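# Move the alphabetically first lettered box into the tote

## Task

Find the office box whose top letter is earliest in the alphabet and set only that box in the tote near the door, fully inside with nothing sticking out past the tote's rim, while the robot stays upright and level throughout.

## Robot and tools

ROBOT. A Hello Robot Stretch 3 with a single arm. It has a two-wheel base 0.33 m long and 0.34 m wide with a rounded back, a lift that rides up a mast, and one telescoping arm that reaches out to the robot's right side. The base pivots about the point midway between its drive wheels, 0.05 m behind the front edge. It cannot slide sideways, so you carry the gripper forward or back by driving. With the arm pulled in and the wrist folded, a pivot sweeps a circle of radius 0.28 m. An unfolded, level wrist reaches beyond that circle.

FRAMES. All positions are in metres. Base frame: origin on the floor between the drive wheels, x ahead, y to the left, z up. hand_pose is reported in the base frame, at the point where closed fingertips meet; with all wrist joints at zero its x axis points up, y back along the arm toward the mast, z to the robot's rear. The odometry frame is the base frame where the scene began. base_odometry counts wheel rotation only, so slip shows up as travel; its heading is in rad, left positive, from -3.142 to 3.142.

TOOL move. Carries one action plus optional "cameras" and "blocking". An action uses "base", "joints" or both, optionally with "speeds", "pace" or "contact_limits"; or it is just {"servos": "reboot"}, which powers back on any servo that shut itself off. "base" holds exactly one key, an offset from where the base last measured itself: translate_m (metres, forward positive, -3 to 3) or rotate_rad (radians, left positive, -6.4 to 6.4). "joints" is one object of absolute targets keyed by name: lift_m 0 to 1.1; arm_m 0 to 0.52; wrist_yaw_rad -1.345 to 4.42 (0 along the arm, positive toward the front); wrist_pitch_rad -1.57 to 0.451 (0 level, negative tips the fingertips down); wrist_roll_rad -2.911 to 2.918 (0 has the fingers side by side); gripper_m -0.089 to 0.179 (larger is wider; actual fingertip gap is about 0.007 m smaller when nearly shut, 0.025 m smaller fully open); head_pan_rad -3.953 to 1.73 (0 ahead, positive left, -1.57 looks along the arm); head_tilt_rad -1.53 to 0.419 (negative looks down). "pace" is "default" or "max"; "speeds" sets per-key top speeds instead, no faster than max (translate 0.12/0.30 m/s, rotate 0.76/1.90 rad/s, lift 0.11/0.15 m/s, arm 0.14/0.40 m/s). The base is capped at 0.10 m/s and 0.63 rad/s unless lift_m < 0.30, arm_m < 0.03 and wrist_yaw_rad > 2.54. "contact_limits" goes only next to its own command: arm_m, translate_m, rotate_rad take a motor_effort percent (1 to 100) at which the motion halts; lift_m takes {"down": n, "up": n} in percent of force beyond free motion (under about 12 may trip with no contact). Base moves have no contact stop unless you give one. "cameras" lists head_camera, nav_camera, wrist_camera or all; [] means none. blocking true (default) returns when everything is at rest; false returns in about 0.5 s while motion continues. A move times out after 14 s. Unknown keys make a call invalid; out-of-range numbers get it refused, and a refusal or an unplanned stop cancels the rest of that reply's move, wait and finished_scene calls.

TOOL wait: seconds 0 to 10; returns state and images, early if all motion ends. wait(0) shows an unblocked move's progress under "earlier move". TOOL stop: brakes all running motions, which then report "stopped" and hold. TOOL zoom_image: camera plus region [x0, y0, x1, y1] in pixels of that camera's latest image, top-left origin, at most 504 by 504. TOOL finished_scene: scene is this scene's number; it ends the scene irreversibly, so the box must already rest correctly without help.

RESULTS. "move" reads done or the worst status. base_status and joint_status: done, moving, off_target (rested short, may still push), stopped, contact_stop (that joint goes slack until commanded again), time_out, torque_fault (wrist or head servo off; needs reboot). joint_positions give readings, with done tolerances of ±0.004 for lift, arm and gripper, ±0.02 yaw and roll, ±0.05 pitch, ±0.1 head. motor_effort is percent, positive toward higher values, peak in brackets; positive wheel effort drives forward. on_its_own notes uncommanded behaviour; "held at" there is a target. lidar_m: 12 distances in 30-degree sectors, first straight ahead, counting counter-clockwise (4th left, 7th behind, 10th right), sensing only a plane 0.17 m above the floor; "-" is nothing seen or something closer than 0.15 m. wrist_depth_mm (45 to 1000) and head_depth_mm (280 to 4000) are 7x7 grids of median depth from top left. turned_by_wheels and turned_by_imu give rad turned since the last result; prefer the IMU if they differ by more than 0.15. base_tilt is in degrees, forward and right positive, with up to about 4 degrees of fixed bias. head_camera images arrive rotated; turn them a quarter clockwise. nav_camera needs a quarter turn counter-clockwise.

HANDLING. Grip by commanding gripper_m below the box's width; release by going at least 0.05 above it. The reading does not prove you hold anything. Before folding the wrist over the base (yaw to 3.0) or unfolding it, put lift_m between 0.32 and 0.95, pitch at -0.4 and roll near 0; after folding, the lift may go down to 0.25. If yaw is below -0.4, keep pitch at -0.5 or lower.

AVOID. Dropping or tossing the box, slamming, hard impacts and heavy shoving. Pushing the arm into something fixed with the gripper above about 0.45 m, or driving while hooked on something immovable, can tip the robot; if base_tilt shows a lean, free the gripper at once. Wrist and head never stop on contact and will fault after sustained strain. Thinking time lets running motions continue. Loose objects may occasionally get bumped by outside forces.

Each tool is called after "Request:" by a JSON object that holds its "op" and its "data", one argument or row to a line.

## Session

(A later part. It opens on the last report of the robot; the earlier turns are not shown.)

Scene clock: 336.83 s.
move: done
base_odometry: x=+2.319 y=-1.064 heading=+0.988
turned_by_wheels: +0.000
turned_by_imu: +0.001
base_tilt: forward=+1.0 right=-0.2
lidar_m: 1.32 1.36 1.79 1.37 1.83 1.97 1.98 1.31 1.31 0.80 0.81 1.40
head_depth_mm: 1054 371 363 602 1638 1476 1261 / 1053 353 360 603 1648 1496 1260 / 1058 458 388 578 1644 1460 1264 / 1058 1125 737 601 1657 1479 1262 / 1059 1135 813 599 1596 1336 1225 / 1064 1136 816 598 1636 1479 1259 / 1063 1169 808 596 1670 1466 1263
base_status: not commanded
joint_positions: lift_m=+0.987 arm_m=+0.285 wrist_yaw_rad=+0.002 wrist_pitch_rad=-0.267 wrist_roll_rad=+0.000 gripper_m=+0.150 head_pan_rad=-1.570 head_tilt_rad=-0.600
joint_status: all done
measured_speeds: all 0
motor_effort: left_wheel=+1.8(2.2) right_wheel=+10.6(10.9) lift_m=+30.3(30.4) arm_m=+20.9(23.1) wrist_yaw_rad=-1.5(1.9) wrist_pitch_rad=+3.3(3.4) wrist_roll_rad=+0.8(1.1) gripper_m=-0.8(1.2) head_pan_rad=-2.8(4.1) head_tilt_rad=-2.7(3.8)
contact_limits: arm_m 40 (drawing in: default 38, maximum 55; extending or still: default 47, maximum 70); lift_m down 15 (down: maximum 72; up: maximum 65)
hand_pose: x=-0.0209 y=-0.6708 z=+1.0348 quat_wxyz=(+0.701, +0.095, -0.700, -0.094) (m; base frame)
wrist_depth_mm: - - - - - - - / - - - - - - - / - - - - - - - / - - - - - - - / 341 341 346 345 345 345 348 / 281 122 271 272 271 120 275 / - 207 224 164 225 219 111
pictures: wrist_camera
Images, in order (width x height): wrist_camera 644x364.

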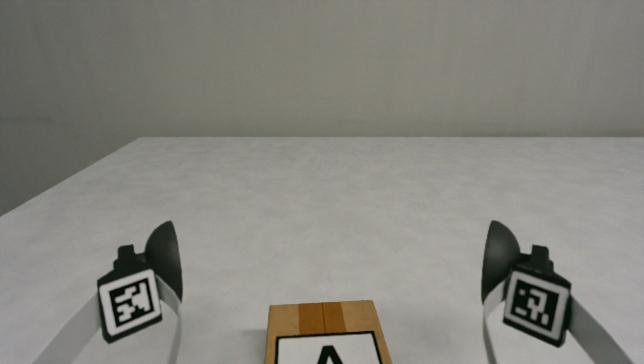

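Request:
{"op": "move", "data": {
  "joints": {"arm_m": 0.248},
  "contact_limits": {"arm_m": 30},
  "cameras": ["wrist_camera"]
}}

Request:
{"op": "move", "data": {
  "joints": {"gripper_m": 0.045},
  "cameras": ["wrist_camera", "head_camera"]
}}

Scene clock: 345.37 s.
move: done
base_odometry: x=+2.319 y=-1.064 heading=+0.988
turned_by_wheels: +0.000
turned_by_imu: +0.001
base_tilt: forward=+0.9 right=-0.1
lidar_m: 1.32 1.36 1.79 1.36 1.82 1.96 1.99 1.31 1.31 0.81 0.81 1.39
head_depth_mm: 1051 340 325 559 1619 1466 1265 / 1054 329 331 559 1638 1474 1251 / 1055 1110 354 541 1642 1479 1258 / 1056 1137 741 600 1675 1480 1254 / 1058 1133 816 599 1593 1330 1235 / 1052 1135 811 598 1638 1480 1266 / 1058 1169 808 597 1662 1462 1266
base_status: not commanded
joint_positions: lift_m=+0.987 arm_m=+0.248 wrist_yaw_rad=+0.002 wrist_pitch_rad=-0.267 wrist_roll_rad=+0.000 gripper_m=+0.150 head_pan_rad=-1.570 head_tilt_rad=-0.600
joint_status: all done
measured_speeds: all 0
motor_effort: left_wheel=+1.9(2.2) right_wheel=+10.7(10.7) lift_m=+27.5(30.4) arm_m=-19.1(21.9) wrist_yaw_rad=-1.5(1.8) wrist_pitch_rad=+3.2(3.3) wrist_roll_rad=+0.7(1.0) gripper_m=-0.5(1.1) head_pan_rad=-2.7(3.8) head_tilt_rad=-2.3(3.1)
contact_limits: arm_m 30 (drawing in: default 38, maximum 55; extending or still: default 47, maximum 70); lift_m down 15 (down: maximum 72; up: maximum 65)
hand_pose: x=-0.0209 y=-0.6338 z=+1.0348 quat_wxyz=(+0.701, +0.095, -0.700, -0.094) (m; base frame)
wrist_depth_mm: - - - - - - - / - - - - - - - / - - - - - - - / - - - - - - - / 341 340 343 350 344 347 348 / 281 122 273 199 272 120 275 / - 209 223 165 218 218 111
pictures: wrist_camera
Images, in order (width x height): wrist_camera 644x364.

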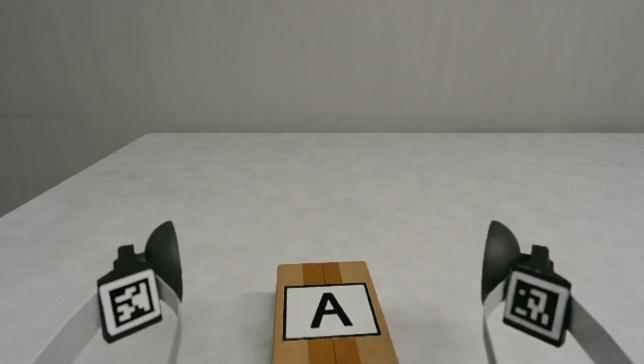

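Scene clock: 346.93 s.
move: done
base_odometry: x=+2.319 y=-1.064 heading=+0.988
turned_by_wheels: +0.000
turned_by_imu: +0.000
base_tilt: forward=+0.9 right=-0.1
lidar_m: 1.32 1.36 1.79 1.36 1.82 1.97 1.99 1.31 1.31 0.80 0.81 1.40
head_depth_mm: 1053 340 325 562 1642 1482 1265 / 1048 329 331 560 1646 1476 1261 / 1052 1120 354 541 1635 1480 1261 / 1066 1131 812 600 1651 1464 1260 / 1063 1130 813 599 1597 1333 1240 / 1065 1140 815 598 1631 1480 1261 / 1064 1174 809 597 1664 1469 1256
base_status: not commanded
joint_positions: lift_m=+0.987 arm_m=+0.248 wrist_yaw_rad=+0.002 wrist_pitch_rad=-0.267 wrist_roll_rad=+0.000 gripper_m=+0.045 head_pan_rad=-1.570 head_tilt_rad=-0.600
joint_status: all done
measured_speeds: all 0
motor_effort: left_wheel=+1.6(2.1) right_wheel=+10.6(10.8) lift_m=+23.8(27.5) arm_m=-12.4(18.9) wrist_yaw_rad=-1.4(2.0) wrist_pitch_rad=+3.1(3.4) wrist_roll_rad=+1.0(1.1) gripper_m=-1.1(87.6) head_pan_rad=-2.0(4.0) head_tilt_rad=-1.6(3.3)
contact_limits: arm_m 30 (drawing in: default 38, maximum 55; extending or still: default 47, maximum 70); lift_m down 15 (down: maximum 72; up: maximum 65)
hand_pose: x=-0.0209 y=-0.6338 z=+1.0348 quat_wxyz=(+0.701, +0.095, -0.700, -0.094) (m; base frame)
wrist_depth_mm: - - - - - - - / - - - - - - - / - - - - - - - / - - - - - - - / 338 337 342 348 346 349 347 / 270 270 129 199 127 275 275 / 222 230 215 164 210 226 224
pictures: head_camera (sideways), wrist_camera
Images, in order (width x height): head_camera 896x504, wrist_camera 644x364.

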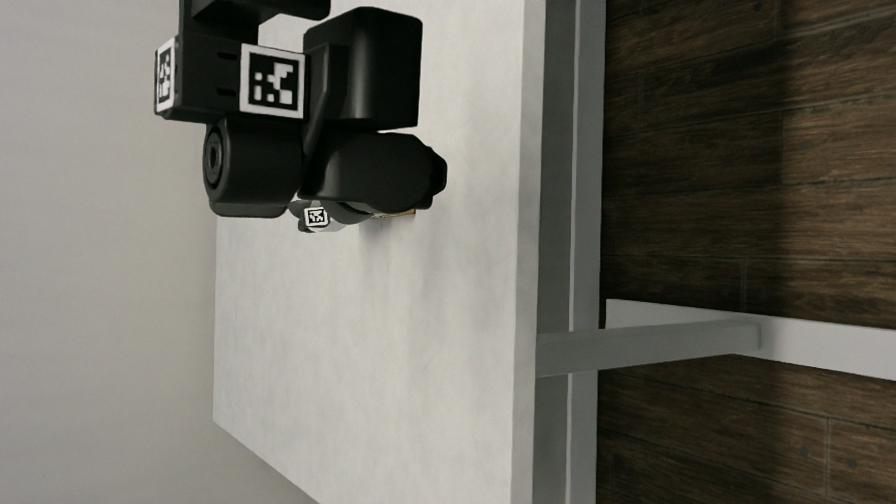

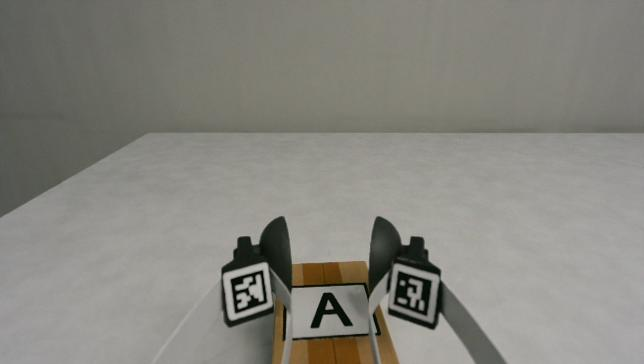

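Request:
{"op": "move", "data": {
  "joints": {"lift_m": 1.03},
  "speeds": {"lift_m": 0.03},
  "cameras": ["wrist_camera"]
}}

Request:
{"op": "zoom_image", "data": {
  "camera": "wrist_camera",
  "region": [200, 184, 460, 364]
}}

Scene clock: 352.57 s.
move: done
base_odometry: x=+2.319 y=-1.064 heading=+0.988
turned_by_wheels: +0.000
turned_by_imu: +0.001
base_tilt: forward=+0.9 right=-0.1
lidar_m: 1.32 1.36 1.79 1.36 1.82 1.96 1.99 1.31 1.31 0.80 0.81 1.40
head_depth_mm: 1014 302 306 603 1654 1485 1272 / 1012 306 331 603 1623 1489 1267 / 1043 321 342 601 1641 1479 1259 / 1055 1134 817 602 1647 1485 1249 / 1061 1139 816 599 1586 1339 1240 / 1062 1140 814 598 1622 1470 1258 / 1069 1168 808 597 1657 1468 1258
base_status: not commanded
joint_positions: lift_m=+1.030 arm_m=+0.248 wrist_yaw_rad=+0.002 wrist_pitch_rad=-0.267 wrist_roll_rad=+0.000 gripper_m=+0.045 head_pan_rad=-1.570 head_tilt_rad=-0.600
joint_status: all done
measured_speeds: all 0
motor_effort: left_wheel=+2.0(2.1) right_wheel=+10.5(10.8) lift_m=+30.0(32.5) arm_m=+7.4(7.4) wrist_yaw_rad=-1.6(2.0) wrist_pitch_rad=+2.8(3.4) wrist_roll_rad=+0.8(1.0) gripper_m=-0.7(1.2) head_pan_rad=-3.2(3.7) head_tilt_rad=-2.7(2.8)
contact_limits: arm_m 30 (drawing in: default 38, maximum 55; extending or still: default 47, maximum 70)
hand_pose: x=-0.0209 y=-0.6337 z=+1.0778 quat_wxyz=(+0.701, +0.095, -0.700, -0.094) (m; base frame)
wrist_depth_mm: - - - - - - - / - - - - - - - / - - - - - - - / - - - - - - - / 393 400 377 382 153 404 409 / 328 331 129 319 127 335 337 / 273 283 266 216 266 277 275
pictures: wrist_camera
Images, in order (width x height): wrist_camera 644x364.

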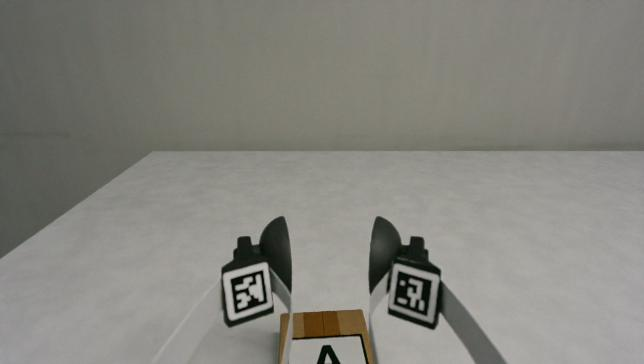

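Scaled by 1.938.

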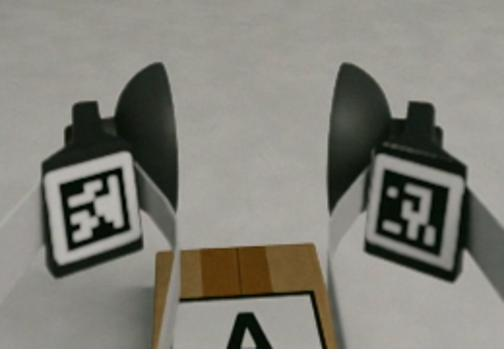

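Request:
{"op": "move", "data": {
  "joints": {"gripper_m": 0.14, "arm_m": 0.255},
  "cameras": []
}}

Request:
{"op": "move", "data": {
  "joints": {"lift_m": 0.94},
  "speeds": {"lift_m": 0.04},
  "contact_limits": {"lift_m": {"down": 14}},
  "cameras": ["wrist_camera"]
}}

Scene clock: 385.33 s.
move: done
base_odometry: x=+2.319 y=-1.064 heading=+0.988
turned_by_wheels: +0.000
turned_by_imu: +0.001
base_tilt: forward=+0.9 right=-0.1
lidar_m: 1.33 1.36 1.79 1.36 1.82 1.97 1.98 1.31 1.31 0.80 0.81 1.40
head_depth_mm: 328 313 313 605 1632 1488 1259 / 1023 311 347 602 1634 1476 1264 / 1045 329 348 600 1654 1479 1253 / 1062 1128 772 601 1641 1480 1256 / 1066 1136 813 599 1596 1342 1238 / 1066 1136 811 599 1629 1475 1254 / 1063 1176 810 596 1661 1475 1254
base_status: not commanded
joint_positions: lift_m=+1.030 arm_m=+0.255 wrist_yaw_rad=+0.002 wrist_pitch_rad=-0.267 wrist_roll_rad=+0.000 gripper_m=+0.140 head_pan_rad=-1.570 head_tilt_rad=-0.600
joint_status: all done
measured_speeds: all 0
motor_effort: left_wheel=+1.7(2.1) right_wheel=+10.2(11.0) lift_m=+29.7(30.6) arm_m=+20.9(21.7) wrist_yaw_rad=-1.7(1.8) wrist_pitch_rad=+2.9(3.2) wrist_roll_rad=+0.9(1.1) gripper_m=+0.5(86.4) head_pan_rad=-2.5(3.3) head_tilt_rad=-1.5(2.9)
hand_pose: x=-0.0209 y=-0.6407 z=+1.0778 quat_wxyz=(+0.701, +0.095, -0.700, -0.094) (m; base frame)
wrist_depth_mm: - - - - - - - / - - - - - - - / - - - - - - - / - - - - - - - / 394 374 399 400 401 145 402 / 345 124 334 333 333 120 335 / - 255 265 216 276 258 278
pictures: none
No camera images: "cameras" was empty.

Scene clock: 388.07 s.
move: done
base_odometry: x=+2.319 y=-1.064 heading=+0.988
turned_by_wheels: +0.000
turned_by_imu: +0.000
base_tilt: forward=+1.0 right=-0.3
lidar_m: 1.32 1.36 1.80 1.36 1.82 1.96 1.99 1.31 1.31 0.80 0.81 1.39
head_depth_mm: 1051 1123 360 367 1645 1485 1259 / 1052 1134 350 364 1636 1489 1276 / 1052 1132 377 395 1655 1477 1255 / 1052 1130 816 579 1672 1479 1263 / 1049 1138 812 600 1596 1337 1241 / 1060 1134 808 598 1626 1474 1255 / 1064 1172 811 595 1662 1487 1259
base_status: not commanded
joint_positions: lift_m=+0.940 arm_m=+0.255 wrist_yaw_rad=+0.002 wrist_pitch_rad=-0.267 wrist_roll_rad=+0.000 gripper_m=+0.140 head_pan_rad=-1.570 head_tilt_rad=-0.600
joint_status: all done
measured_speeds: all 0
motor_effort: left_wheel=+2.0(2.2) right_wheel=+10.4(10.8) lift_m=+20.6(27.6) arm_m=+19.2(21.1) wrist_yaw_rad=-1.6(1.9) wrist_pitch_rad=+3.2(3.3) wrist_roll_rad=+0.8(1.1) gripper_m=+0.1(1.2) head_pan_rad=-2.7(3.8) head_tilt_rad=-1.3(2.4)
contact_limits: lift_m down 14 (down: maximum 72; up: maximum 65)
hand_pose: x=-0.0209 y=-0.6407 z=+0.9878 quat_wxyz=(+0.701, +0.095, -0.700, -0.094) (m; base frame)
wrist_depth_mm: - - - - - - - / - - - - - - - / - - - - - - - / 345 349 353 351 358 357 354 / 255 257 258 166 259 248 262 / 211 124 195 132 189 120 206 / - 156 162 121 159 159 164
pictures: wrist_camera
Images, in order (width x height): wrist_camera 644x364.

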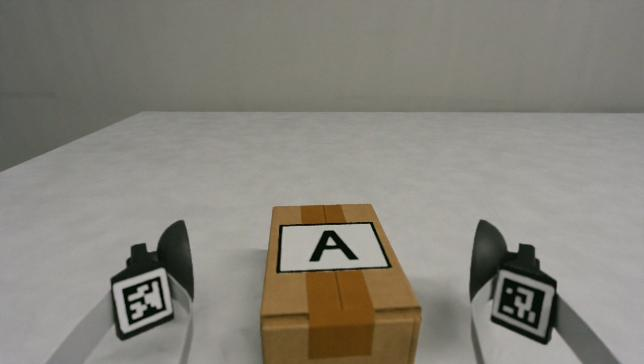

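Request:
{"op": "move", "data": {
  "joints": {"lift_m": 0.932},
  "speeds": {"lift_m": 0.03},
  "contact_limits": {"lift_m": {"down": 14}},
  "cameras": []
}}

Request:
{"op": "move", "data": {
  "joints": {"gripper_m": 0.03},
  "cameras": ["wrist_camera"]
}}

Scene clock: 393.77 s.
move: done
base_odometry: x=+2.319 y=-1.064 heading=+0.988
turned_by_wheels: +0.000
turned_by_imu: +0.001
base_tilt: forward=+0.9 right=-0.1
lidar_m: 1.32 1.35 1.78 1.37 1.82 1.97 1.99 1.31 1.31 0.80 0.81 1.39
head_depth_mm: 1052 1123 368 367 1642 1494 1264 / 1059 1125 356 368 1635 1475 1270 / 1061 1126 384 398 1644 1489 1267 / 1058 1125 818 599 1650 1478 1254 / 1058 1138 812 601 1592 1333 1234 / 1054 1142 813 596 1632 1464 1260 / 1061 1162 811 597 1661 1471 1248
base_status: not commanded
joint_positions: lift_m=+0.932 arm_m=+0.255 wrist_yaw_rad=+0.002 wrist_pitch_rad=-0.267 wrist_roll_rad=+0.000 gripper_m=+0.140 head_pan_rad=-1.570 head_tilt_rad=-0.600
joint_status: all done
measured_speeds: all 0
motor_effort: left_wheel=+1.8(2.1) right_wheel=+10.3(10.6) lift_m=+21.0(21.8) arm_m=+17.2(18.5) wrist_yaw_rad=-1.7(2.0) wrist_pitch_rad=+3.2(3.4) wrist_roll_rad=+0.8(1.1) gripper_m=+0.0(1.3) head_pan_rad=-2.3(3.6) head_tilt_rad=-1.5(2.0)
contact_limits: lift_m down 14 (down: maximum 72; up: maximum 65)
hand_pose: x=-0.0209 y=-0.6407 z=+0.9798 quat_wxyz=(+0.701, +0.095, -0.700, -0.094) (m; base frame)
wrist_depth_mm: - - - - - - - / - - - - - - - / - 423 - - - - - / 329 325 332 332 330 335 339 / 241 239 244 152 233 248 247 / 198 124 183 120 178 120 194 / - 148 153 122 129 150 160
pictures: none
No camera images: "cameras" was empty.

Scene clock: 395.40 s.
move: done
base_odometry: x=+2.319 y=-1.064 heading=+0.988
turned_by_wheels: +0.000
turned_by_imu: +0.000
base_tilt: forward=+0.8 right=-0.2
lidar_m: 1.32 1.36 1.79 1.36 1.82 1.97 1.99 1.31 1.31 0.81 0.81 1.39
head_depth_mm: 1054 1128 367 367 1652 1480 1273 / 1049 1131 356 369 1639 1478 1266 / 1059 1122 384 399 1634 1480 1259 / 1060 1131 819 601 1638 1473 1256 / 1063 1142 812 599 1594 1341 1228 / 1052 1128 812 597 1637 1467 1253 / 1064 1168 809 595 1659 1476 1256
base_status: not commanded
joint_positions: lift_m=+0.932 arm_m=+0.255 wrist_yaw_rad=+0.001 wrist_pitch_rad=-0.267 wrist_roll_rad=+0.000 gripper_m=+0.031 head_pan_rad=-1.570 head_tilt_rad=-0.600
joint_status: all done
measured_speeds: all 0
motor_effort: left_wheel=+1.6(2.1) right_wheel=+9.8(11.1) lift_m=+21.4(21.4) arm_m=+17.0(17.7) wrist_yaw_rad=-1.0(1.8) wrist_pitch_rad=+3.2(3.4) wrist_roll_rad=+0.8(1.1) gripper_m=-16.9(92.3) head_pan_rad=-2.3(3.3) head_tilt_rad=-1.0(2.2)
contact_limits: lift_m down 14 (down: maximum 72; up: maximum 65)
hand_pose: x=-0.0212 y=-0.6407 z=+0.9798 quat_wxyz=(+0.701, +0.095, -0.700, -0.094) (m; base frame)
wrist_depth_mm: - - - - - - - / - - - - - - - / - 423 - - - - - / 328 330 331 331 333 340 339 / 241 241 170 152 162 246 249 / 190 191 125 127 129 194 194 / 163 153 148 135 149 154 161
pictures: wrist_camera
Images, in order (width x height): wrist_camera 644x364.

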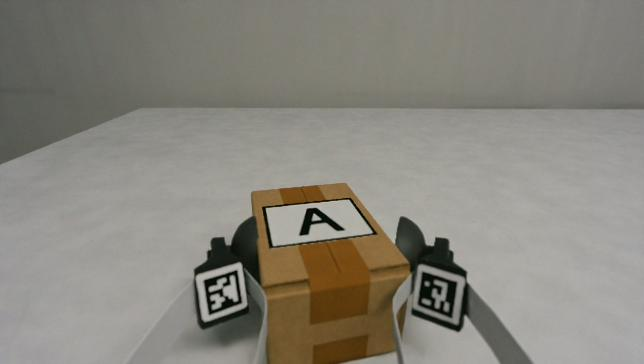

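Request:
{"op": "move", "data": {
  "joints": {"lift_m": 1.0},
  "speeds": {"lift_m": 0.04},
  "cameras": ["wrist_camera"]
}}

Scene clock: 400.63 s.
move: done
base_odometry: x=+2.319 y=-1.064 heading=+0.988
turned_by_wheels: +0.000
turned_by_imu: +0.001
base_tilt: forward=+0.9 right=-0.1
lidar_m: 1.32 1.36 1.79 1.36 1.82 1.97 1.99 1.31 1.31 0.80 0.81 1.40
head_depth_mm: 1055 322 325 601 1661 1477 1267 / 1051 319 329 600 1640 1475 1262 / 1062 349 357 581 1641 1471 1275 / 1054 1131 776 600 1647 1476 1256 / 1059 1127 814 599 1579 1329 1234 / 1059 1138 809 597 1633 1479 1252 / 1065 1169 807 598 1661 1462 1251
base_status: not commanded
joint_positions: lift_m=+1.000 arm_m=+0.255 wrist_yaw_rad=+0.001 wrist_pitch_rad=-0.276 wrist_roll_rad=+0.000 gripper_m=+0.031 head_pan_rad=-1.570 head_tilt_rad=-0.600
joint_status: all done
measured_speeds: all 0
motor_effort: left_wheel=+1.8(1.9) right_wheel=+9.8(10.9) lift_m=+29.9(33.7) arm_m=+14.2(15.3) wrist_yaw_rad=-0.6(1.3) wrist_pitch_rad=+4.5(4.9) wrist_roll_rad=+0.8(1.2) gripper_m=-16.7(17.9) head_pan_rad=-2.7(3.0) head_tilt_rad=-1.3(1.5)
hand_pose: x=-0.0212 y=-0.6399 z=+1.0457 quat_wxyz=(+0.701, +0.098, -0.700, -0.097) (m; base frame)
wrist_depth_mm: - - - - - - - / - - - - - - - / - - - - - - - / - - - 195 - - - / 356 354 170 152 345 363 366 / 282 282 124 127 129 287 287 / 235 221 220 135 222 237 239
pictures: wrist_camera
Images, in order (width x height): wrist_camera 644x364.

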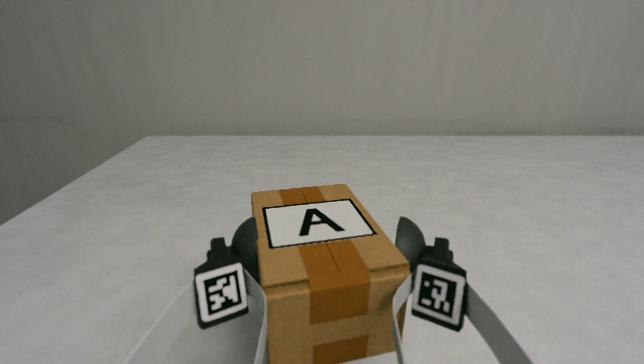

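Request:
{"op": "move", "data": {
  "joints": {"arm_m": 0.0},
  "cameras": ["wrist_camera"]
}}

Request:
{"op": "move", "data": {
  "base": {"translate_m": 0.7},
  "joints": {"head_pan_rad": 0.5, "head_tilt_rad": -0.5},
  "cameras": ["nav_camera"]
}}

Scene clock: 422.60 s.
move: done
base_odometry: x=+2.319 y=-1.064 heading=+0.988
turned_by_wheels: +0.000
turned_by_imu: +0.001
base_tilt: forward=+0.9 right=-0.1
lidar_m: 1.32 1.35 1.79 1.37 1.82 1.97 1.99 1.31 1.31 0.80 0.81 1.39
head_depth_mm: 1054 1133 820 629 - - - / 1054 1128 821 - - - - / 1063 1127 819 - - - - / 1054 1133 815 600 1625 1478 1257 / 1057 1130 814 598 1588 1335 1238 / 1064 1133 812 597 1625 1472 1259 / 1058 1177 807 597 1658 1468 1257
base_status: not commanded
joint_positions: lift_m=+1.000 arm_m=+0.002 wrist_yaw_rad=+0.001 wrist_pitch_rad=-0.277 wrist_roll_rad=+0.000 gripper_m=+0.031 head_pan_rad=-1.570 head_tilt_rad=-0.600
joint_status: all done
joint sent to its limit — arm_m, lower limit.
measured_speeds: all 0
motor_effort: left_wheel=+1.7(1.9) right_wheel=+10.3(10.8) lift_m=+29.4(29.4) arm_m=-20.3(22.6) wrist_yaw_rad=-0.7(1.1) wrist_pitch_rad=+4.6(5.3) wrist_roll_rad=+0.8(1.2) gripper_m=-17.1(17.9) head_pan_rad=-1.7(3.1) head_tilt_rad=+0.0(1.5)
hand_pose: x=-0.0212 y=-0.3866 z=+1.0455 quat_wxyz=(+0.701, +0.098, -0.700, -0.097) (m; base frame)
wrist_depth_mm: - - - - - - - / - - - - - - - / - - - - - - - / - - - 195 - - - / 356 359 171 153 348 365 365 / 284 285 124 127 129 290 290 / - - 129 135 146 278 -
pictures: wrist_camera
Images, in order (width x height): wrist_camera 644x364.

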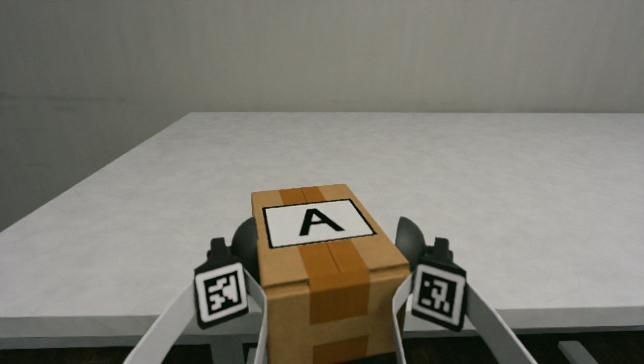

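Scene clock: 430.70 s.
move: done
base_odometry: x=+2.704 y=-0.479 heading=+0.988
turned_by_wheels: +0.000
turned_by_imu: +0.000
base_tilt: forward=+0.9 right=-0.1
lidar_m: 0.63 0.65 0.85 1.62 1.40 1.84 2.68 1.81 0.91 1.21 0.94 0.67
head_depth_mm: 501 536 579 628 674 762 847 / 524 564 609 666 712 818 919 / 549 593 644 708 762 882 1000 / 578 626 685 758 833 955 1094 / 608 663 729 805 913 1042 1209 / 644 706 779 857 999 1146 1280 / 681 752 833 911 1095 1287 1328
base_status: done
joint_positions: lift_m=+1.000 arm_m=+0.002 wrist_yaw_rad=+0.001 wrist_pitch_rad=-0.277 wrist_roll_rad=+0.000 gripper_m=+0.031 head_pan_rad=+0.500 head_tilt_rad=-0.500
joint_status: all done
measured_speeds: all 0
motor_effort: left_wheel=+6.2(12.2) right_wheel=+4.5(12.6) lift_m=+28.6(31.4) arm_m=-19.3(20.8) wrist_yaw_rad=+0.0(1.4) wrist_pitch_rad=+4.8(5.2) wrist_roll_rad=+0.8(1.2) gripper_m=-16.9(18.2) head_pan_rad=-3.0(5.4) head_tilt_rad=+2.9(5.1)
hand_pose: x=-0.0212 y=-0.3866 z=+1.0455 quat_wxyz=(+0.701, +0.098, -0.700, -0.097) (m; base frame)
wrist_depth_mm: 804 - - - - - - / 855 - - - - - - / 896 - - - - - - / - - - - - - - / - - 161 153 - - 398 / - - 124 127 129 - - / - - 132 135 146 - -
pictures: nav_camera (sideways)
Images, in order (width x height): nav_camera 672x504.

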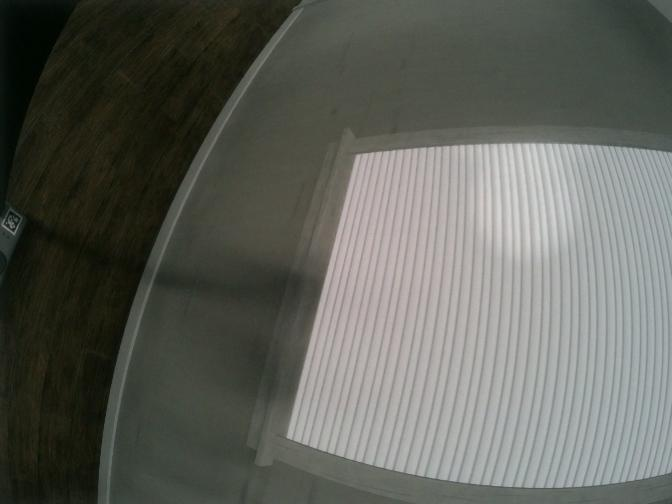

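Request:
{"op": "move", "data": {
  "cameras": ["nav_camera"]
}}

Scene clock: 448.20 s.
base_odometry: x=+2.704 y=-0.479 heading=+0.988
turned_by_wheels: +0.000
turned_by_imu: +0.000
base_tilt: forward=+1.0 right=-0.2
lidar_m: 0.63 0.65 0.85 1.61 1.40 1.83 2.68 1.81 0.91 1.21 0.94 0.66
head_depth_mm: 501 538 578 627 677 761 850 / 525 564 609 666 714 816 916 / 548 593 644 707 759 885 1001 / 577 625 683 749 835 959 1095 / 610 664 730 806 917 1042 1217 / 643 704 778 861 995 1160 1272 / 685 748 831 916 1089 1288 1329
base_status: done
joint_positions: lift_m=+1.000 arm_m=+0.002 wrist_yaw_rad=+0.001 wrist_pitch_rad=-0.277 wrist_roll_rad=+0.000 gripper_m=+0.031 head_pan_rad=+0.500 head_tilt_rad=-0.500
joint_status: all done
measured_speeds: all 0
motor_effort: left_wheel=+6.2(12.2) right_wheel=+3.8(12.6) lift_m=+27.6(31.4) arm_m=-18.8(20.8) wrist_yaw_rad=-0.5(1.4) wrist_pitch_rad=+4.4(5.2) wrist_roll_rad=+0.6(1.2) gripper_m=-16.8(18.2) head_pan_rad=-3.8(5.4) head_tilt_rad=+1.7(5.1)
hand_pose: x=-0.0212 y=-0.3866 z=+1.0455 quat_wxyz=(+0.701, +0.098, -0.700, -0.097) (m; base frame)
wrist_depth_mm: 818 - - - - - - / 841 - - - - - - / 879 - - - - - - / - - - - - - - / - - 161 153 - - 396 / - - 124 127 129 - - / - - 132 134 146 - -
pictures: nav_camera (sideways)
Images, in order (width x height): nav_camera 672x504.

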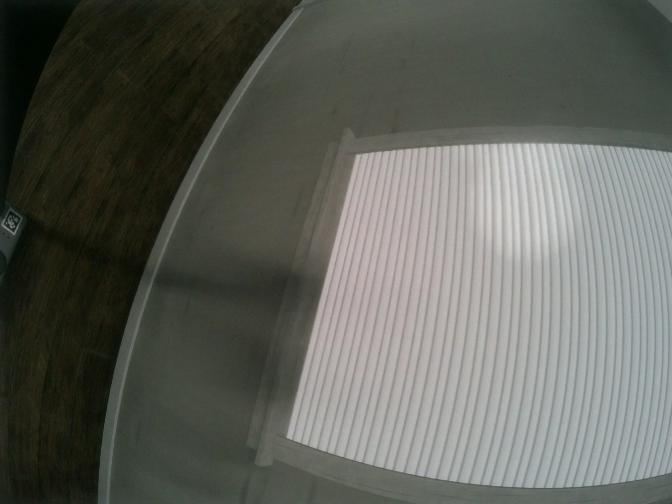

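Request:
{"op": "move", "data": {
  "joints": {"lift_m": 0.7, "wrist_yaw_rad": 1.57, "head_pan_rad": 0, "head_tilt_rad": -0.45},
  "cameras": []
}}

Request:
{"op": "move", "data": {
  "base": {"rotate_rad": 1.571},
  "cameras": ["head_camera", "nav_camera"]
}}

Scene clock: 456.37 s.
move: done
base_odometry: x=+2.704 y=-0.479 heading=+0.988
turned_by_wheels: +0.000
turned_by_imu: +0.001
base_tilt: forward=+1.0 right=-0.1
lidar_m: 0.63 0.65 0.85 1.61 1.40 1.84 2.68 1.82 0.91 1.21 0.95 0.67
head_depth_mm: 490 534 585 642 710 786 883 / 495 533 578 626 689 785 887 / 500 538 584 637 694 789 888 / 500 539 584 637 696 792 892 / 501 539 586 639 698 792 894 / 503 541 586 640 698 793 892 / 503 541 589 641 696 796 893
base_status: not commanded
joint_positions: lift_m=+0.700 arm_m=+0.002 wrist_yaw_rad=+1.567 wrist_pitch_rad=-0.277 wrist_roll_rad=+0.000 gripper_m=+0.031 head_pan_rad=-0.002 head_tilt_rad=-0.450
joint_status: all done
measured_speeds: all 0
motor_effort: left_wheel=+6.1(6.4) right_wheel=+4.2(4.5) lift_m=+21.3(26.1) arm_m=-18.5(19.0) wrist_yaw_rad=+3.7(6.9) wrist_pitch_rad=+4.8(5.1) wrist_roll_rad=+0.8(1.1) gripper_m=-16.6(18.3) head_pan_rad=+2.1(4.2) head_tilt_rad=+2.8(7.0)
hand_pose: x=+0.2185 y=-0.1478 z=+0.7454 quat_wxyz=(+0.566, +0.563, -0.427, +0.425) (m; base frame)
wrist_depth_mm: 466 468 477 479 - - - / - - - - - - - / - - - - - - - / - - - 195 - - - / - - 151 153 149 - - / - - 124 127 129 - - / - - - 134 141 - -
pictures: none
No camera images: "cameras" was empty.

Scene clock: 459.97 s.
move: done
base_odometry: x=+2.704 y=-0.479 heading=+2.558
turned_by_wheels: +1.570
turned_by_imu: +1.566
base_tilt: forward=+1.1 right=+0.0
lidar_m: 1.71 1.40 1.82 2.68 1.85 0.91 1.21 0.96 0.67 0.63 0.64 0.84
head_depth_mm: 1986 1987 1959 1959 1911 1669 1387 / 2972 2879 2868 2677 2148 1686 1396 / 3083 3322 3611 2939 2147 1675 1381 / 3092 3301 3568 2937 2107 1673 1372 / 3051 3219 3583 2912 2135 1675 1384 / 2995 1661 1663 1690 1846 1675 1372 / 1178 1599 1780 1692 1989 1673 1380
base_status: done
joint_positions: lift_m=+0.700 arm_m=+0.002 wrist_yaw_rad=+1.567 wrist_pitch_rad=-0.277 wrist_roll_rad=+0.000 gripper_m=+0.031 head_pan_rad=+0.000 head_tilt_rad=-0.450
joint_status: not commanded
measured_speeds: all 0
motor_effort: left_wheel=-10.3(15.9) right_wheel=+11.2(15.9) lift_m=+25.7(25.9) arm_m=-19.9(20.7) wrist_yaw_rad=+3.1(4.1) wrist_pitch_rad=+4.5(5.1) wrist_roll_rad=+0.9(1.1) gripper_m=-17.1(18.1) head_pan_rad=+3.4(4.7) head_tilt_rad=+2.4(3.9)
hand_pose: x=+0.2185 y=-0.1477 z=+0.7454 quat_wxyz=(+0.565, +0.563, -0.427, +0.425) (m; base frame)
wrist_depth_mm: - - - - - - 496 / - - - - - - - / - - - - - - - / - - - - - - - / - - 161 153 - - - / - - 124 126 129 - - / - 917 910 134 146 111 -
pictures: head_camera (sideways), nav_camera (sideways)
Images, in order (width x height): head_camera 896x504, nav_camera 672x504.

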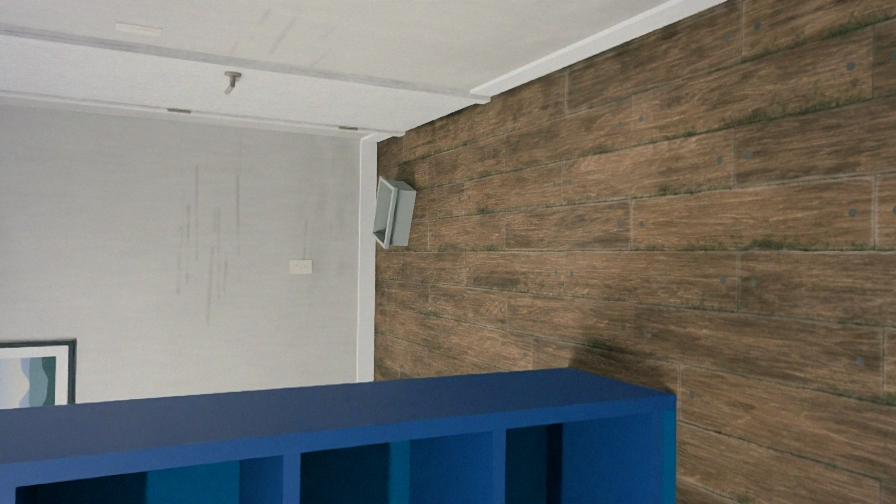

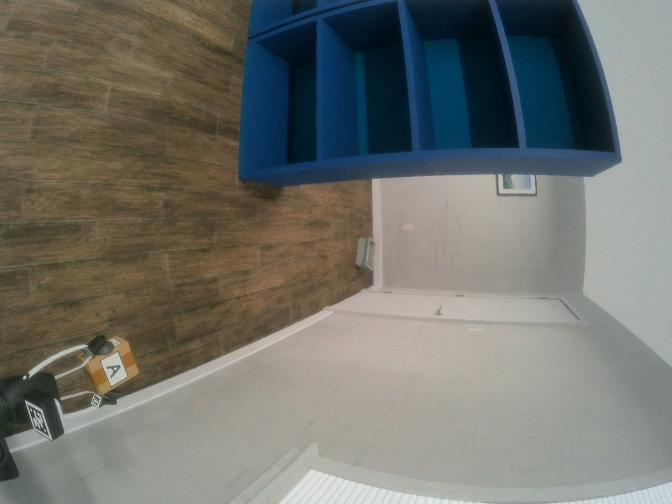

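Request:
{"op": "move", "data": {
  "base": {"translate_m": 1.2},
  "cameras": []
}}

Request:
{"op": "move", "data": {
  "base": {"translate_m": 0.9},
  "joints": {"head_tilt_rad": -0.6, "head_pan_rad": 0},
  "cameras": ["head_camera"]
}}

Scene clock: 485.20 s.
move: done
base_odometry: x=+1.702 y=+0.182 heading=+2.558
turned_by_wheels: +0.000
turned_by_imu: +0.000
base_tilt: forward=+0.8 right=-0.2
lidar_m: 1.64 0.63 0.45 1.30 3.28 2.53 2.03 0.84 0.58 0.55 0.56 0.73
head_depth_mm: 1667 1659 1622 1627 1602 1565 1390 / 2046 2174 2268 2486 2062 1676 1385 / 2018 2198 2360 2586 2143 1681 1389 / 2014 2160 2357 2501 2108 1670 1379 / 2026 2182 2308 2539 2104 1673 1383 / 2022 2170 2385 2550 2115 1665 1384 / 2026 2182 2368 2517 2102 1657 1373
base_status: done
joint_positions: lift_m=+0.700 arm_m=+0.002 wrist_yaw_rad=+1.567 wrist_pitch_rad=-0.277 wrist_roll_rad=+0.000 gripper_m=+0.031 head_pan_rad=+0.000 head_tilt_rad=-0.450
joint_status: not commanded
measured_speeds: all 0
motor_effort: left_wheel=+7.1(12.4) right_wheel=+2.4(14.8) lift_m=+30.2(31.5) arm_m=-17.4(19.8) wrist_yaw_rad=+3.1(3.8) wrist_pitch_rad=+4.7(5.2) wrist_roll_rad=+0.9(1.1) gripper_m=-16.5(18.6) head_pan_rad=+2.4(4.3) head_tilt_rad=+1.5(4.1)
hand_pose: x=+0.2185 y=-0.1477 z=+0.7454 quat_wxyz=(+0.565, +0.563, -0.427, +0.425) (m; base frame)
wrist_depth_mm: - - - - - - - / - - - - - - - / - - - - - - - / - - - - - - - / - - 161 153 154 - - / - - 124 127 129 - - / - 922 919 134 146 - -
pictures: none
No camera images: "cameras" was empty.

Scene clock: 495.30 s.
move: done
base_odometry: x=+0.951 y=+0.677 heading=+2.559
turned_by_wheels: +0.000
turned_by_imu: +0.000
base_tilt: forward=+1.0 right=-0.1
lidar_m: 1.47 1.50 1.96 1.41 0.56 0.63 2.63 0.75 0.52 0.49 0.50 0.62
head_depth_mm: 1250 1361 1486 1497 1431 1406 1262 / 1254 1383 1528 1729 1781 1486 1255 / 1255 1373 1532 1735 1781 1441 1267 / 1246 1380 1541 1741 1783 1444 1268 / 1253 1383 1532 1733 1766 1463 1259 / 1253 1373 1537 1724 1775 1463 1258 / 1248 1368 1536 1734 1768 1479 1256
base_status: done
joint_positions: lift_m=+0.700 arm_m=+0.002 wrist_yaw_rad=+1.567 wrist_pitch_rad=-0.277 wrist_roll_rad=+0.000 gripper_m=+0.031 head_pan_rad=+0.000 head_tilt_rad=-0.600
joint_status: all done
measured_speeds: all 0
motor_effort: left_wheel=+8.1(13.0) right_wheel=+1.6(11.9) lift_m=+29.6(30.5) arm_m=-16.3(17.9) wrist_yaw_rad=+3.3(3.7) wrist_pitch_rad=+4.7(5.3) wrist_roll_rad=+0.8(1.1) gripper_m=-16.8(18.3) head_pan_rad=+2.0(4.2) head_tilt_rad=-3.8(4.7)
hand_pose: x=+0.2185 y=-0.1477 z=+0.7454 quat_wxyz=(+0.565, +0.563, -0.427, +0.425) (m; base frame)
wrist_depth_mm: - - - - - - 329 / - - - - - - 328 / - - - - - - 336 / - - - - - - 321 / - - 161 153 152 - 333 / - - 124 127 129 - 335 / - 920 924 134 144 - -
pictures: head_camera (sideways)
Images, in order (width x height): head_camera 896x504.

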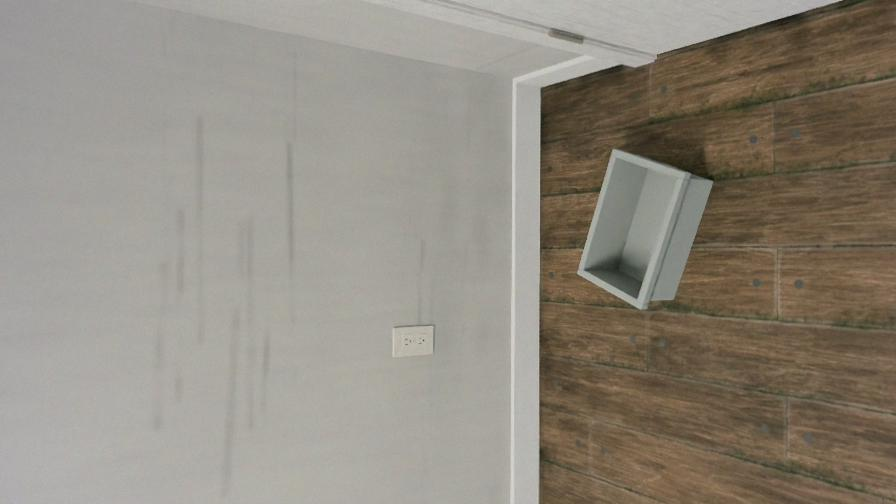

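Request:
{"op": "move", "data": {
  "base": {"translate_m": 0.45},
  "joints": {"head_pan_rad": -1.57, "head_tilt_rad": -0.8},
  "cameras": []
}}

Request:
{"op": "move", "data": {
  "base": {"rotate_rad": 1.571},
  "cameras": []
}}

Request:
{"op": "move", "data": {
  "joints": {"wrist_yaw_rad": 0.0, "arm_m": 0.25, "head_pan_rad": -1.57, "head_tilt_rad": -0.8},
  "cameras": ["head_camera", "wrist_camera"]
}}

Scene clock: 532.20 s.
move: done
base_odometry: x=+0.575 y=+0.925 heading=+2.559
turned_by_wheels: +0.000
turned_by_imu: +0.001
base_tilt: forward=+1.0 right=-0.2
lidar_m: 1.02 1.05 1.36 2.71 1.09 0.87 2.47 0.70 0.45 0.44 0.44 0.58
head_depth_mm: 362 411 470 554 721 988 326 / 362 411 479 572 702 872 320 / 361 412 478 530 713 862 343 / 361 412 479 539 711 932 409 / 361 411 477 573 711 936 397 / 361 410 478 571 711 939 379 / 361 411 477 572 708 937 1143
base_status: done
joint_positions: lift_m=+0.700 arm_m=+0.002 wrist_yaw_rad=+1.567 wrist_pitch_rad=-0.277 wrist_roll_rad=+0.000 gripper_m=+0.031 head_pan_rad=-1.571 head_tilt_rad=-0.802
joint_status: all done
measured_speeds: all 0
motor_effort: left_wheel=+3.8(13.5) right_wheel=+5.5(11.1) lift_m=+28.9(29.5) arm_m=-15.1(16.1) wrist_yaw_rad=+3.0(3.9) wrist_pitch_rad=+4.7(5.1) wrist_roll_rad=+0.6(1.1) gripper_m=-16.9(17.9) head_pan_rad=+2.6(6.0) head_tilt_rad=+0.6(7.1)
hand_pose: x=+0.2185 y=-0.1477 z=+0.7454 quat_wxyz=(+0.565, +0.563, -0.427, +0.425) (m; base frame)
wrist_depth_mm: - - - - - 505 310 / - - - - - 535 311 / - - - - 633 - 312 / - - - - - - 314 / - - 161 153 154 - 315 / - - 124 127 129 - 318 / - 904 797 135 144 - 317
pictures: none
No camera images: "cameras" was empty.

Scene clock: 535.80 s.
move: done
base_odometry: x=+0.575 y=+0.925 heading=-2.154
turned_by_wheels: +1.570
turned_by_imu: +1.566
base_tilt: forward=+0.9 right=-0.3
lidar_m: 2.68 1.10 0.87 2.65 0.71 0.45 0.44 0.44 0.57 1.02 1.04 1.34
head_depth_mm: 905 1034 1204 1358 1401 1285 326 / 906 1027 1201 1430 1503 1306 320 / 904 1033 1198 1430 1508 1284 343 / 904 1032 1197 1431 1509 1301 408 / 903 1021 1191 1410 1511 1286 398 / 899 1020 1188 1414 1497 1313 380 / 897 1019 1190 1407 1506 1315 1144
base_status: done
joint_positions: lift_m=+0.700 arm_m=+0.002 wrist_yaw_rad=+1.567 wrist_pitch_rad=-0.277 wrist_roll_rad=+0.000 gripper_m=+0.031 head_pan_rad=-1.570 head_tilt_rad=-0.800
joint_status: not commanded
measured_speeds: all 0
motor_effort: left_wheel=-10.1(15.3) right_wheel=+11.9(14.8) lift_m=+28.7(29.1) arm_m=-19.4(20.7) wrist_yaw_rad=+3.2(3.6) wrist_pitch_rad=+4.7(5.3) wrist_roll_rad=+0.7(1.0) gripper_m=-16.8(18.4) head_pan_rad=+2.6(4.4) head_tilt_rad=+1.2(2.5)
hand_pose: x=+0.2185 y=-0.1477 z=+0.7454 quat_wxyz=(+0.565, +0.563, -0.427, +0.425) (m; base frame)
wrist_depth_mm: - - - - - - - / - - - - - - - / - - - - - - - / - - - - - - - / - - 161 153 - - - / - - 124 127 129 - - / - 907 916 135 146 - 932
pictures: none
No camera images: "cameras" was empty.

Scene clock: 538.87 s.
move: done
base_odometry: x=+0.575 y=+0.925 heading=-2.154
turned_by_wheels: +0.000
turned_by_imu: +0.000
base_tilt: forward=+1.0 right=-0.2
lidar_m: 2.69 1.11 0.87 2.65 0.72 0.45 0.44 0.44 0.57 1.03 1.04 1.34
head_depth_mm: 908 1033 1206 1325 439 372 332 / 903 1035 1203 508 516 1289 1168 / 905 1029 1173 521 564 1288 1160 / 907 1019 1191 1387 1505 1310 1159 / 905 1025 1192 1420 1496 1294 1164 / 901 1026 1188 1427 1505 1323 1159 / 898 1021 1183 1414 1508 1303 1168
base_status: not commanded
joint_positions: lift_m=+0.700 arm_m=+0.250 wrist_yaw_rad=+0.003 wrist_pitch_rad=-0.277 wrist_roll_rad=+0.000 gripper_m=+0.031 head_pan_rad=-1.570 head_tilt_rad=-0.800
joint_status: all done
measured_speeds: all 0
motor_effort: left_wheel=-9.5(10.2) right_wheel=+11.3(12.2) lift_m=+28.2(28.8) arm_m=+21.5(24.8) wrist_yaw_rad=-2.6(7.0) wrist_pitch_rad=+4.5(5.1) wrist_roll_rad=+0.9(1.1) gripper_m=-16.6(18.5) head_pan_rad=+3.2(4.0) head_tilt_rad=+0.8(2.1)
hand_pose: x=-0.0207 y=-0.6348 z=+0.7454 quat_wxyz=(+0.701, +0.099, -0.700, -0.097) (m; base frame)
wrist_depth_mm: - - - - - - - / - - - - - - - / - - - - - - - / - - - 195 - - - / - - 151 152 149 - - / - - 125 127 129 - - / - - - 135 140 - -
pictures: head_camera (sideways), wrist_camera
Images, in order (width x height): head_camera 896x504, wrist_camera 644x364.

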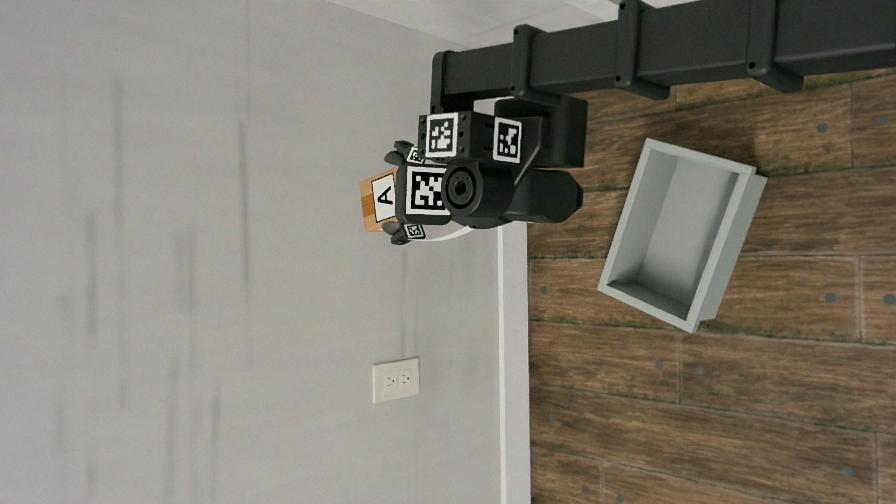

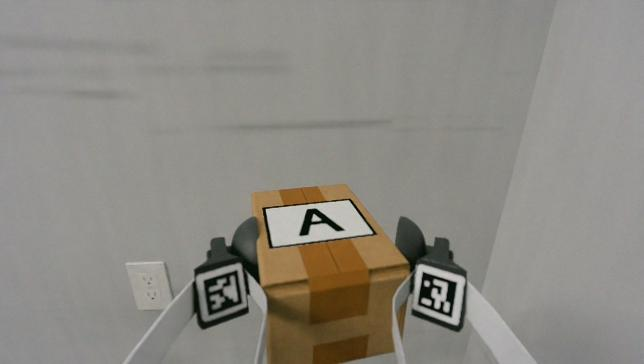

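Request:
{"op": "move", "data": {
  "joints": {"arm_m": 0.42, "wrist_pitch_rad": -1.57},
  "cameras": ["head_camera", "wrist_camera"]
}}

Scene clock: 548.73 s.
move: done
base_odometry: x=+0.575 y=+0.925 heading=-2.154
turned_by_wheels: +0.000
turned_by_imu: +0.001
base_tilt: forward=+0.9 right=-0.2
lidar_m: 2.68 1.10 0.87 2.65 0.71 0.45 0.44 0.45 0.57 1.02 1.04 1.34
head_depth_mm: 905 1033 1196 1253 437 363 333 / 907 1040 634 627 1443 1290 1166 / 904 1031 637 671 1447 1294 1159 / 902 1027 1188 1391 1477 1306 1161 / 898 1024 1190 1417 1516 1291 1157 / 904 1027 1184 1409 1512 1308 1161 / 899 1023 1181 1423 1510 1314 1162
base_status: not commanded
joint_positions: lift_m=+0.700 arm_m=+0.420 wrist_yaw_rad=+0.003 wrist_pitch_rad=-1.563 wrist_roll_rad=+0.000 gripper_m=+0.031 head_pan_rad=-1.570 head_tilt_rad=-0.800
joint_status: all done
measured_speeds: all 0
motor_effort: left_wheel=-9.5(9.7) right_wheel=+11.3(12.1) lift_m=+28.1(28.3) arm_m=+21.2(24.0) wrist_yaw_rad=-2.1(2.8) wrist_pitch_rad=-1.3(6.6) wrist_roll_rad=+1.0(1.1) gripper_m=-16.2(18.0) head_pan_rad=+2.3(4.0) head_tilt_rad=+0.7(1.5)
hand_pose: x=-0.0217 y=-0.5428 z=+0.5823 quat_wxyz=(+0.503, +0.499, -0.501, -0.498) (m; base frame)
wrist_depth_mm: 703 679 687 693 691 679 - / 706 705 697 686 698 693 426 / 745 717 728 - 691 704 - / 727 736 725 194 720 723 - / 745 752 161 152 726 736 - / 758 761 125 127 129 742 - / 796 786 775 135 144 755 -
pictures: head_camera (sideways), wrist_camera
Images, in order (width x height): head_camera 896x504, wrist_camera 644x364.

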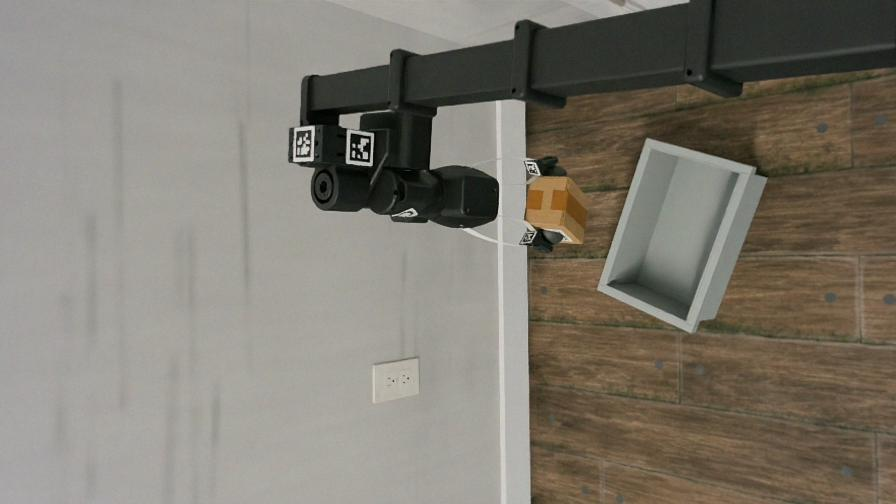

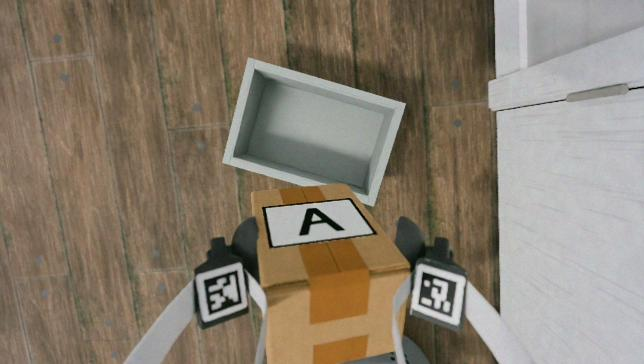

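Request:
{"op": "move", "data": {
  "base": {"translate_m": 0.02},
  "joints": {"arm_m": 0.475},
  "cameras": ["head_camera", "wrist_camera"]
}}

Scene clock: 588.10 s.
move: done
base_odometry: x=+0.564 y=+0.908 heading=-2.154
turned_by_wheels: +0.000
turned_by_imu: +0.001
base_tilt: forward=+1.1 right=-0.1
lidar_m: 2.68 1.11 0.86 2.76 0.75 0.48 0.46 0.47 0.60 1.02 1.04 1.34
head_depth_mm: 905 1032 1201 1309 437 370 333 / 904 1026 653 1322 1443 1261 1159 / 904 1025 671 1324 1481 1293 1163 / 896 1030 1196 1433 1475 1310 1160 / 897 1018 1191 1415 1492 1297 1165 / 895 1018 1184 1416 1509 1309 1165 / 900 1018 1186 1408 1499 1315 1158
base_status: done
joint_positions: lift_m=+0.700 arm_m=+0.475 wrist_yaw_rad=+0.003 wrist_pitch_rad=-1.564 wrist_roll_rad=+0.000 gripper_m=+0.031 head_pan_rad=-1.570 head_tilt_rad=-0.800
joint_status: all done
measured_speeds: all 0
motor_effort: left_wheel=+0.3(6.5) right_wheel=+10.7(14.4) lift_m=+27.5(27.9) arm_m=+20.5(23.8) wrist_yaw_rad=-2.3(2.5) wrist_pitch_rad=-1.3(1.6) wrist_roll_rad=+0.9(1.1) gripper_m=-16.8(17.9) head_pan_rad=+2.4(3.5) head_tilt_rad=-0.5(1.5)
hand_pose: x=-0.0217 y=-0.5976 z=+0.5823 quat_wxyz=(+0.503, +0.499, -0.500, -0.498) (m; base frame)
wrist_depth_mm: 700 683 686 687 681 677 - / 716 701 708 687 701 700 - / 721 717 706 710 709 705 - / 744 735 730 183 725 727 - / 760 749 161 152 626 736 - / 787 766 125 126 129 741 - / 795 762 777 135 146 766 -
pictures: head_camera (sideways), wrist_camera
Images, in order (width x height): head_camera 896x504, wrist_camera 644x364.

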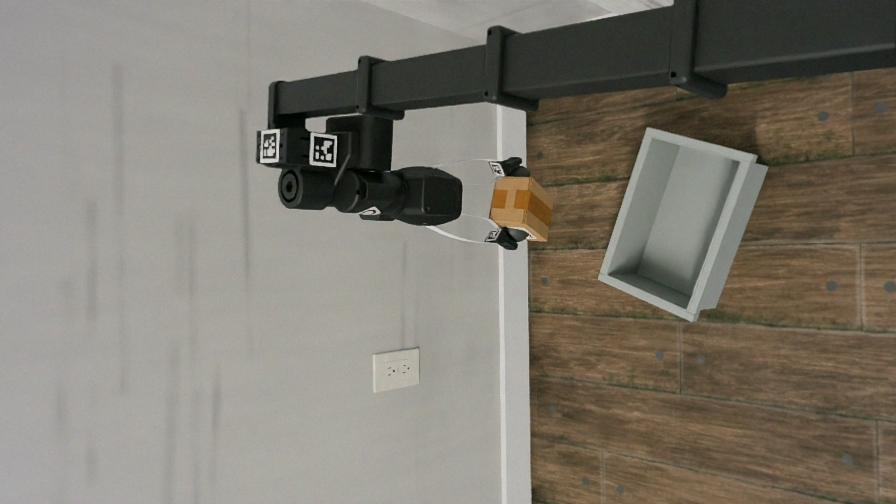

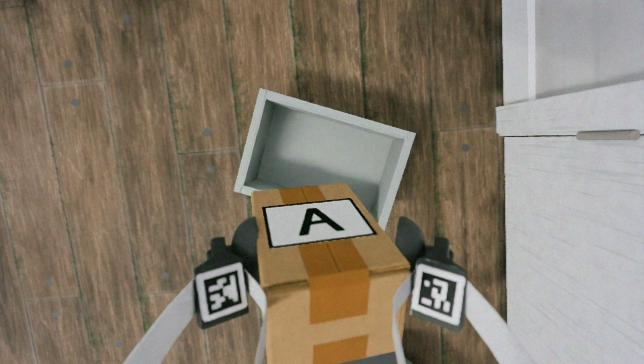

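Request:
{"op": "move", "data": {
  "joints": {"arm_m": 0.495, "lift_m": 0.33},
  "cameras": ["wrist_camera", "head_camera"]
}}

Scene clock: 596.17 s.
move: done
base_odometry: x=+0.564 y=+0.908 heading=-2.154
turned_by_wheels: +0.000
turned_by_imu: +0.001
base_tilt: forward=+0.9 right=-0.1
lidar_m: 2.68 1.10 0.86 2.77 0.75 0.48 0.46 0.47 0.60 0.59 1.04 1.34
head_depth_mm: 906 1029 1192 1368 1446 1275 1168 / 906 1029 1199 1434 1466 1266 697 / 904 1024 1200 1391 954 1285 1171 / 899 1029 1198 1423 1466 1263 1157 / 898 1019 1197 1419 1500 1285 1166 / 896 1016 1188 1416 1512 1312 1167 / 900 1019 1185 1405 1513 1313 1163
base_status: not commanded
joint_positions: lift_m=+0.330 arm_m=+0.495 wrist_yaw_rad=+0.003 wrist_pitch_rad=-1.564 wrist_roll_rad=+0.000 gripper_m=+0.031 head_pan_rad=-1.570 head_tilt_rad=-0.800
joint_status: all done
measured_speeds: all 0
motor_effort: left_wheel=+0.7(0.8) right_wheel=+10.9(11.3) lift_m=+21.5(24.9) arm_m=+15.1(22.2) wrist_yaw_rad=-2.3(2.7) wrist_pitch_rad=-1.2(1.6) wrist_roll_rad=+0.8(1.1) gripper_m=-16.2(18.0) head_pan_rad=+1.5(4.4) head_tilt_rad=-0.1(1.5)
hand_pose: x=-0.0217 y=-0.6175 z=+0.2123 quat_wxyz=(+0.502, +0.499, -0.500, -0.498) (m; base frame)
wrist_depth_mm: 354 353 350 350 346 344 345 / 357 358 299 354 355 354 351 / 370 365 - - 319 356 358 / 376 271 - 183 - 302 365 / 385 313 152 152 150 373 371 / 396 279 125 127 129 381 378 / 401 401 394 135 268 387 387
pictures: head_camera (sideways), wrist_camera
Images, in order (width x height): head_camera 896x504, wrist_camera 644x364.

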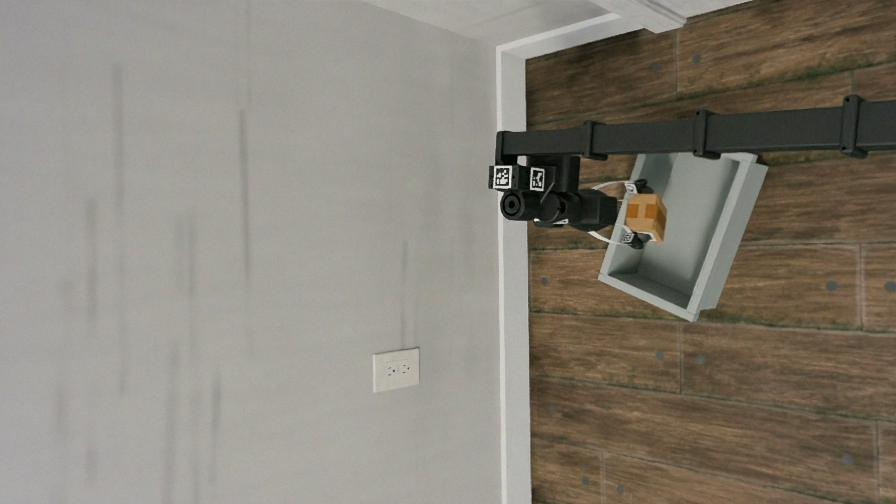

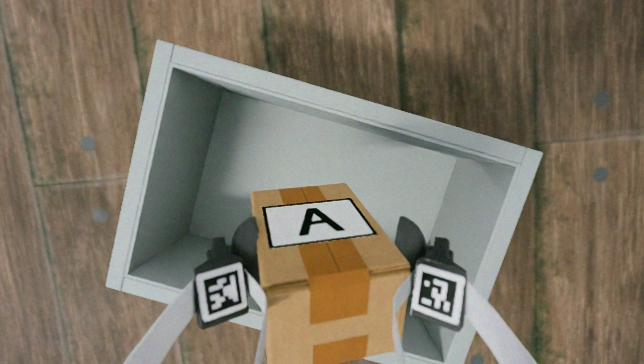

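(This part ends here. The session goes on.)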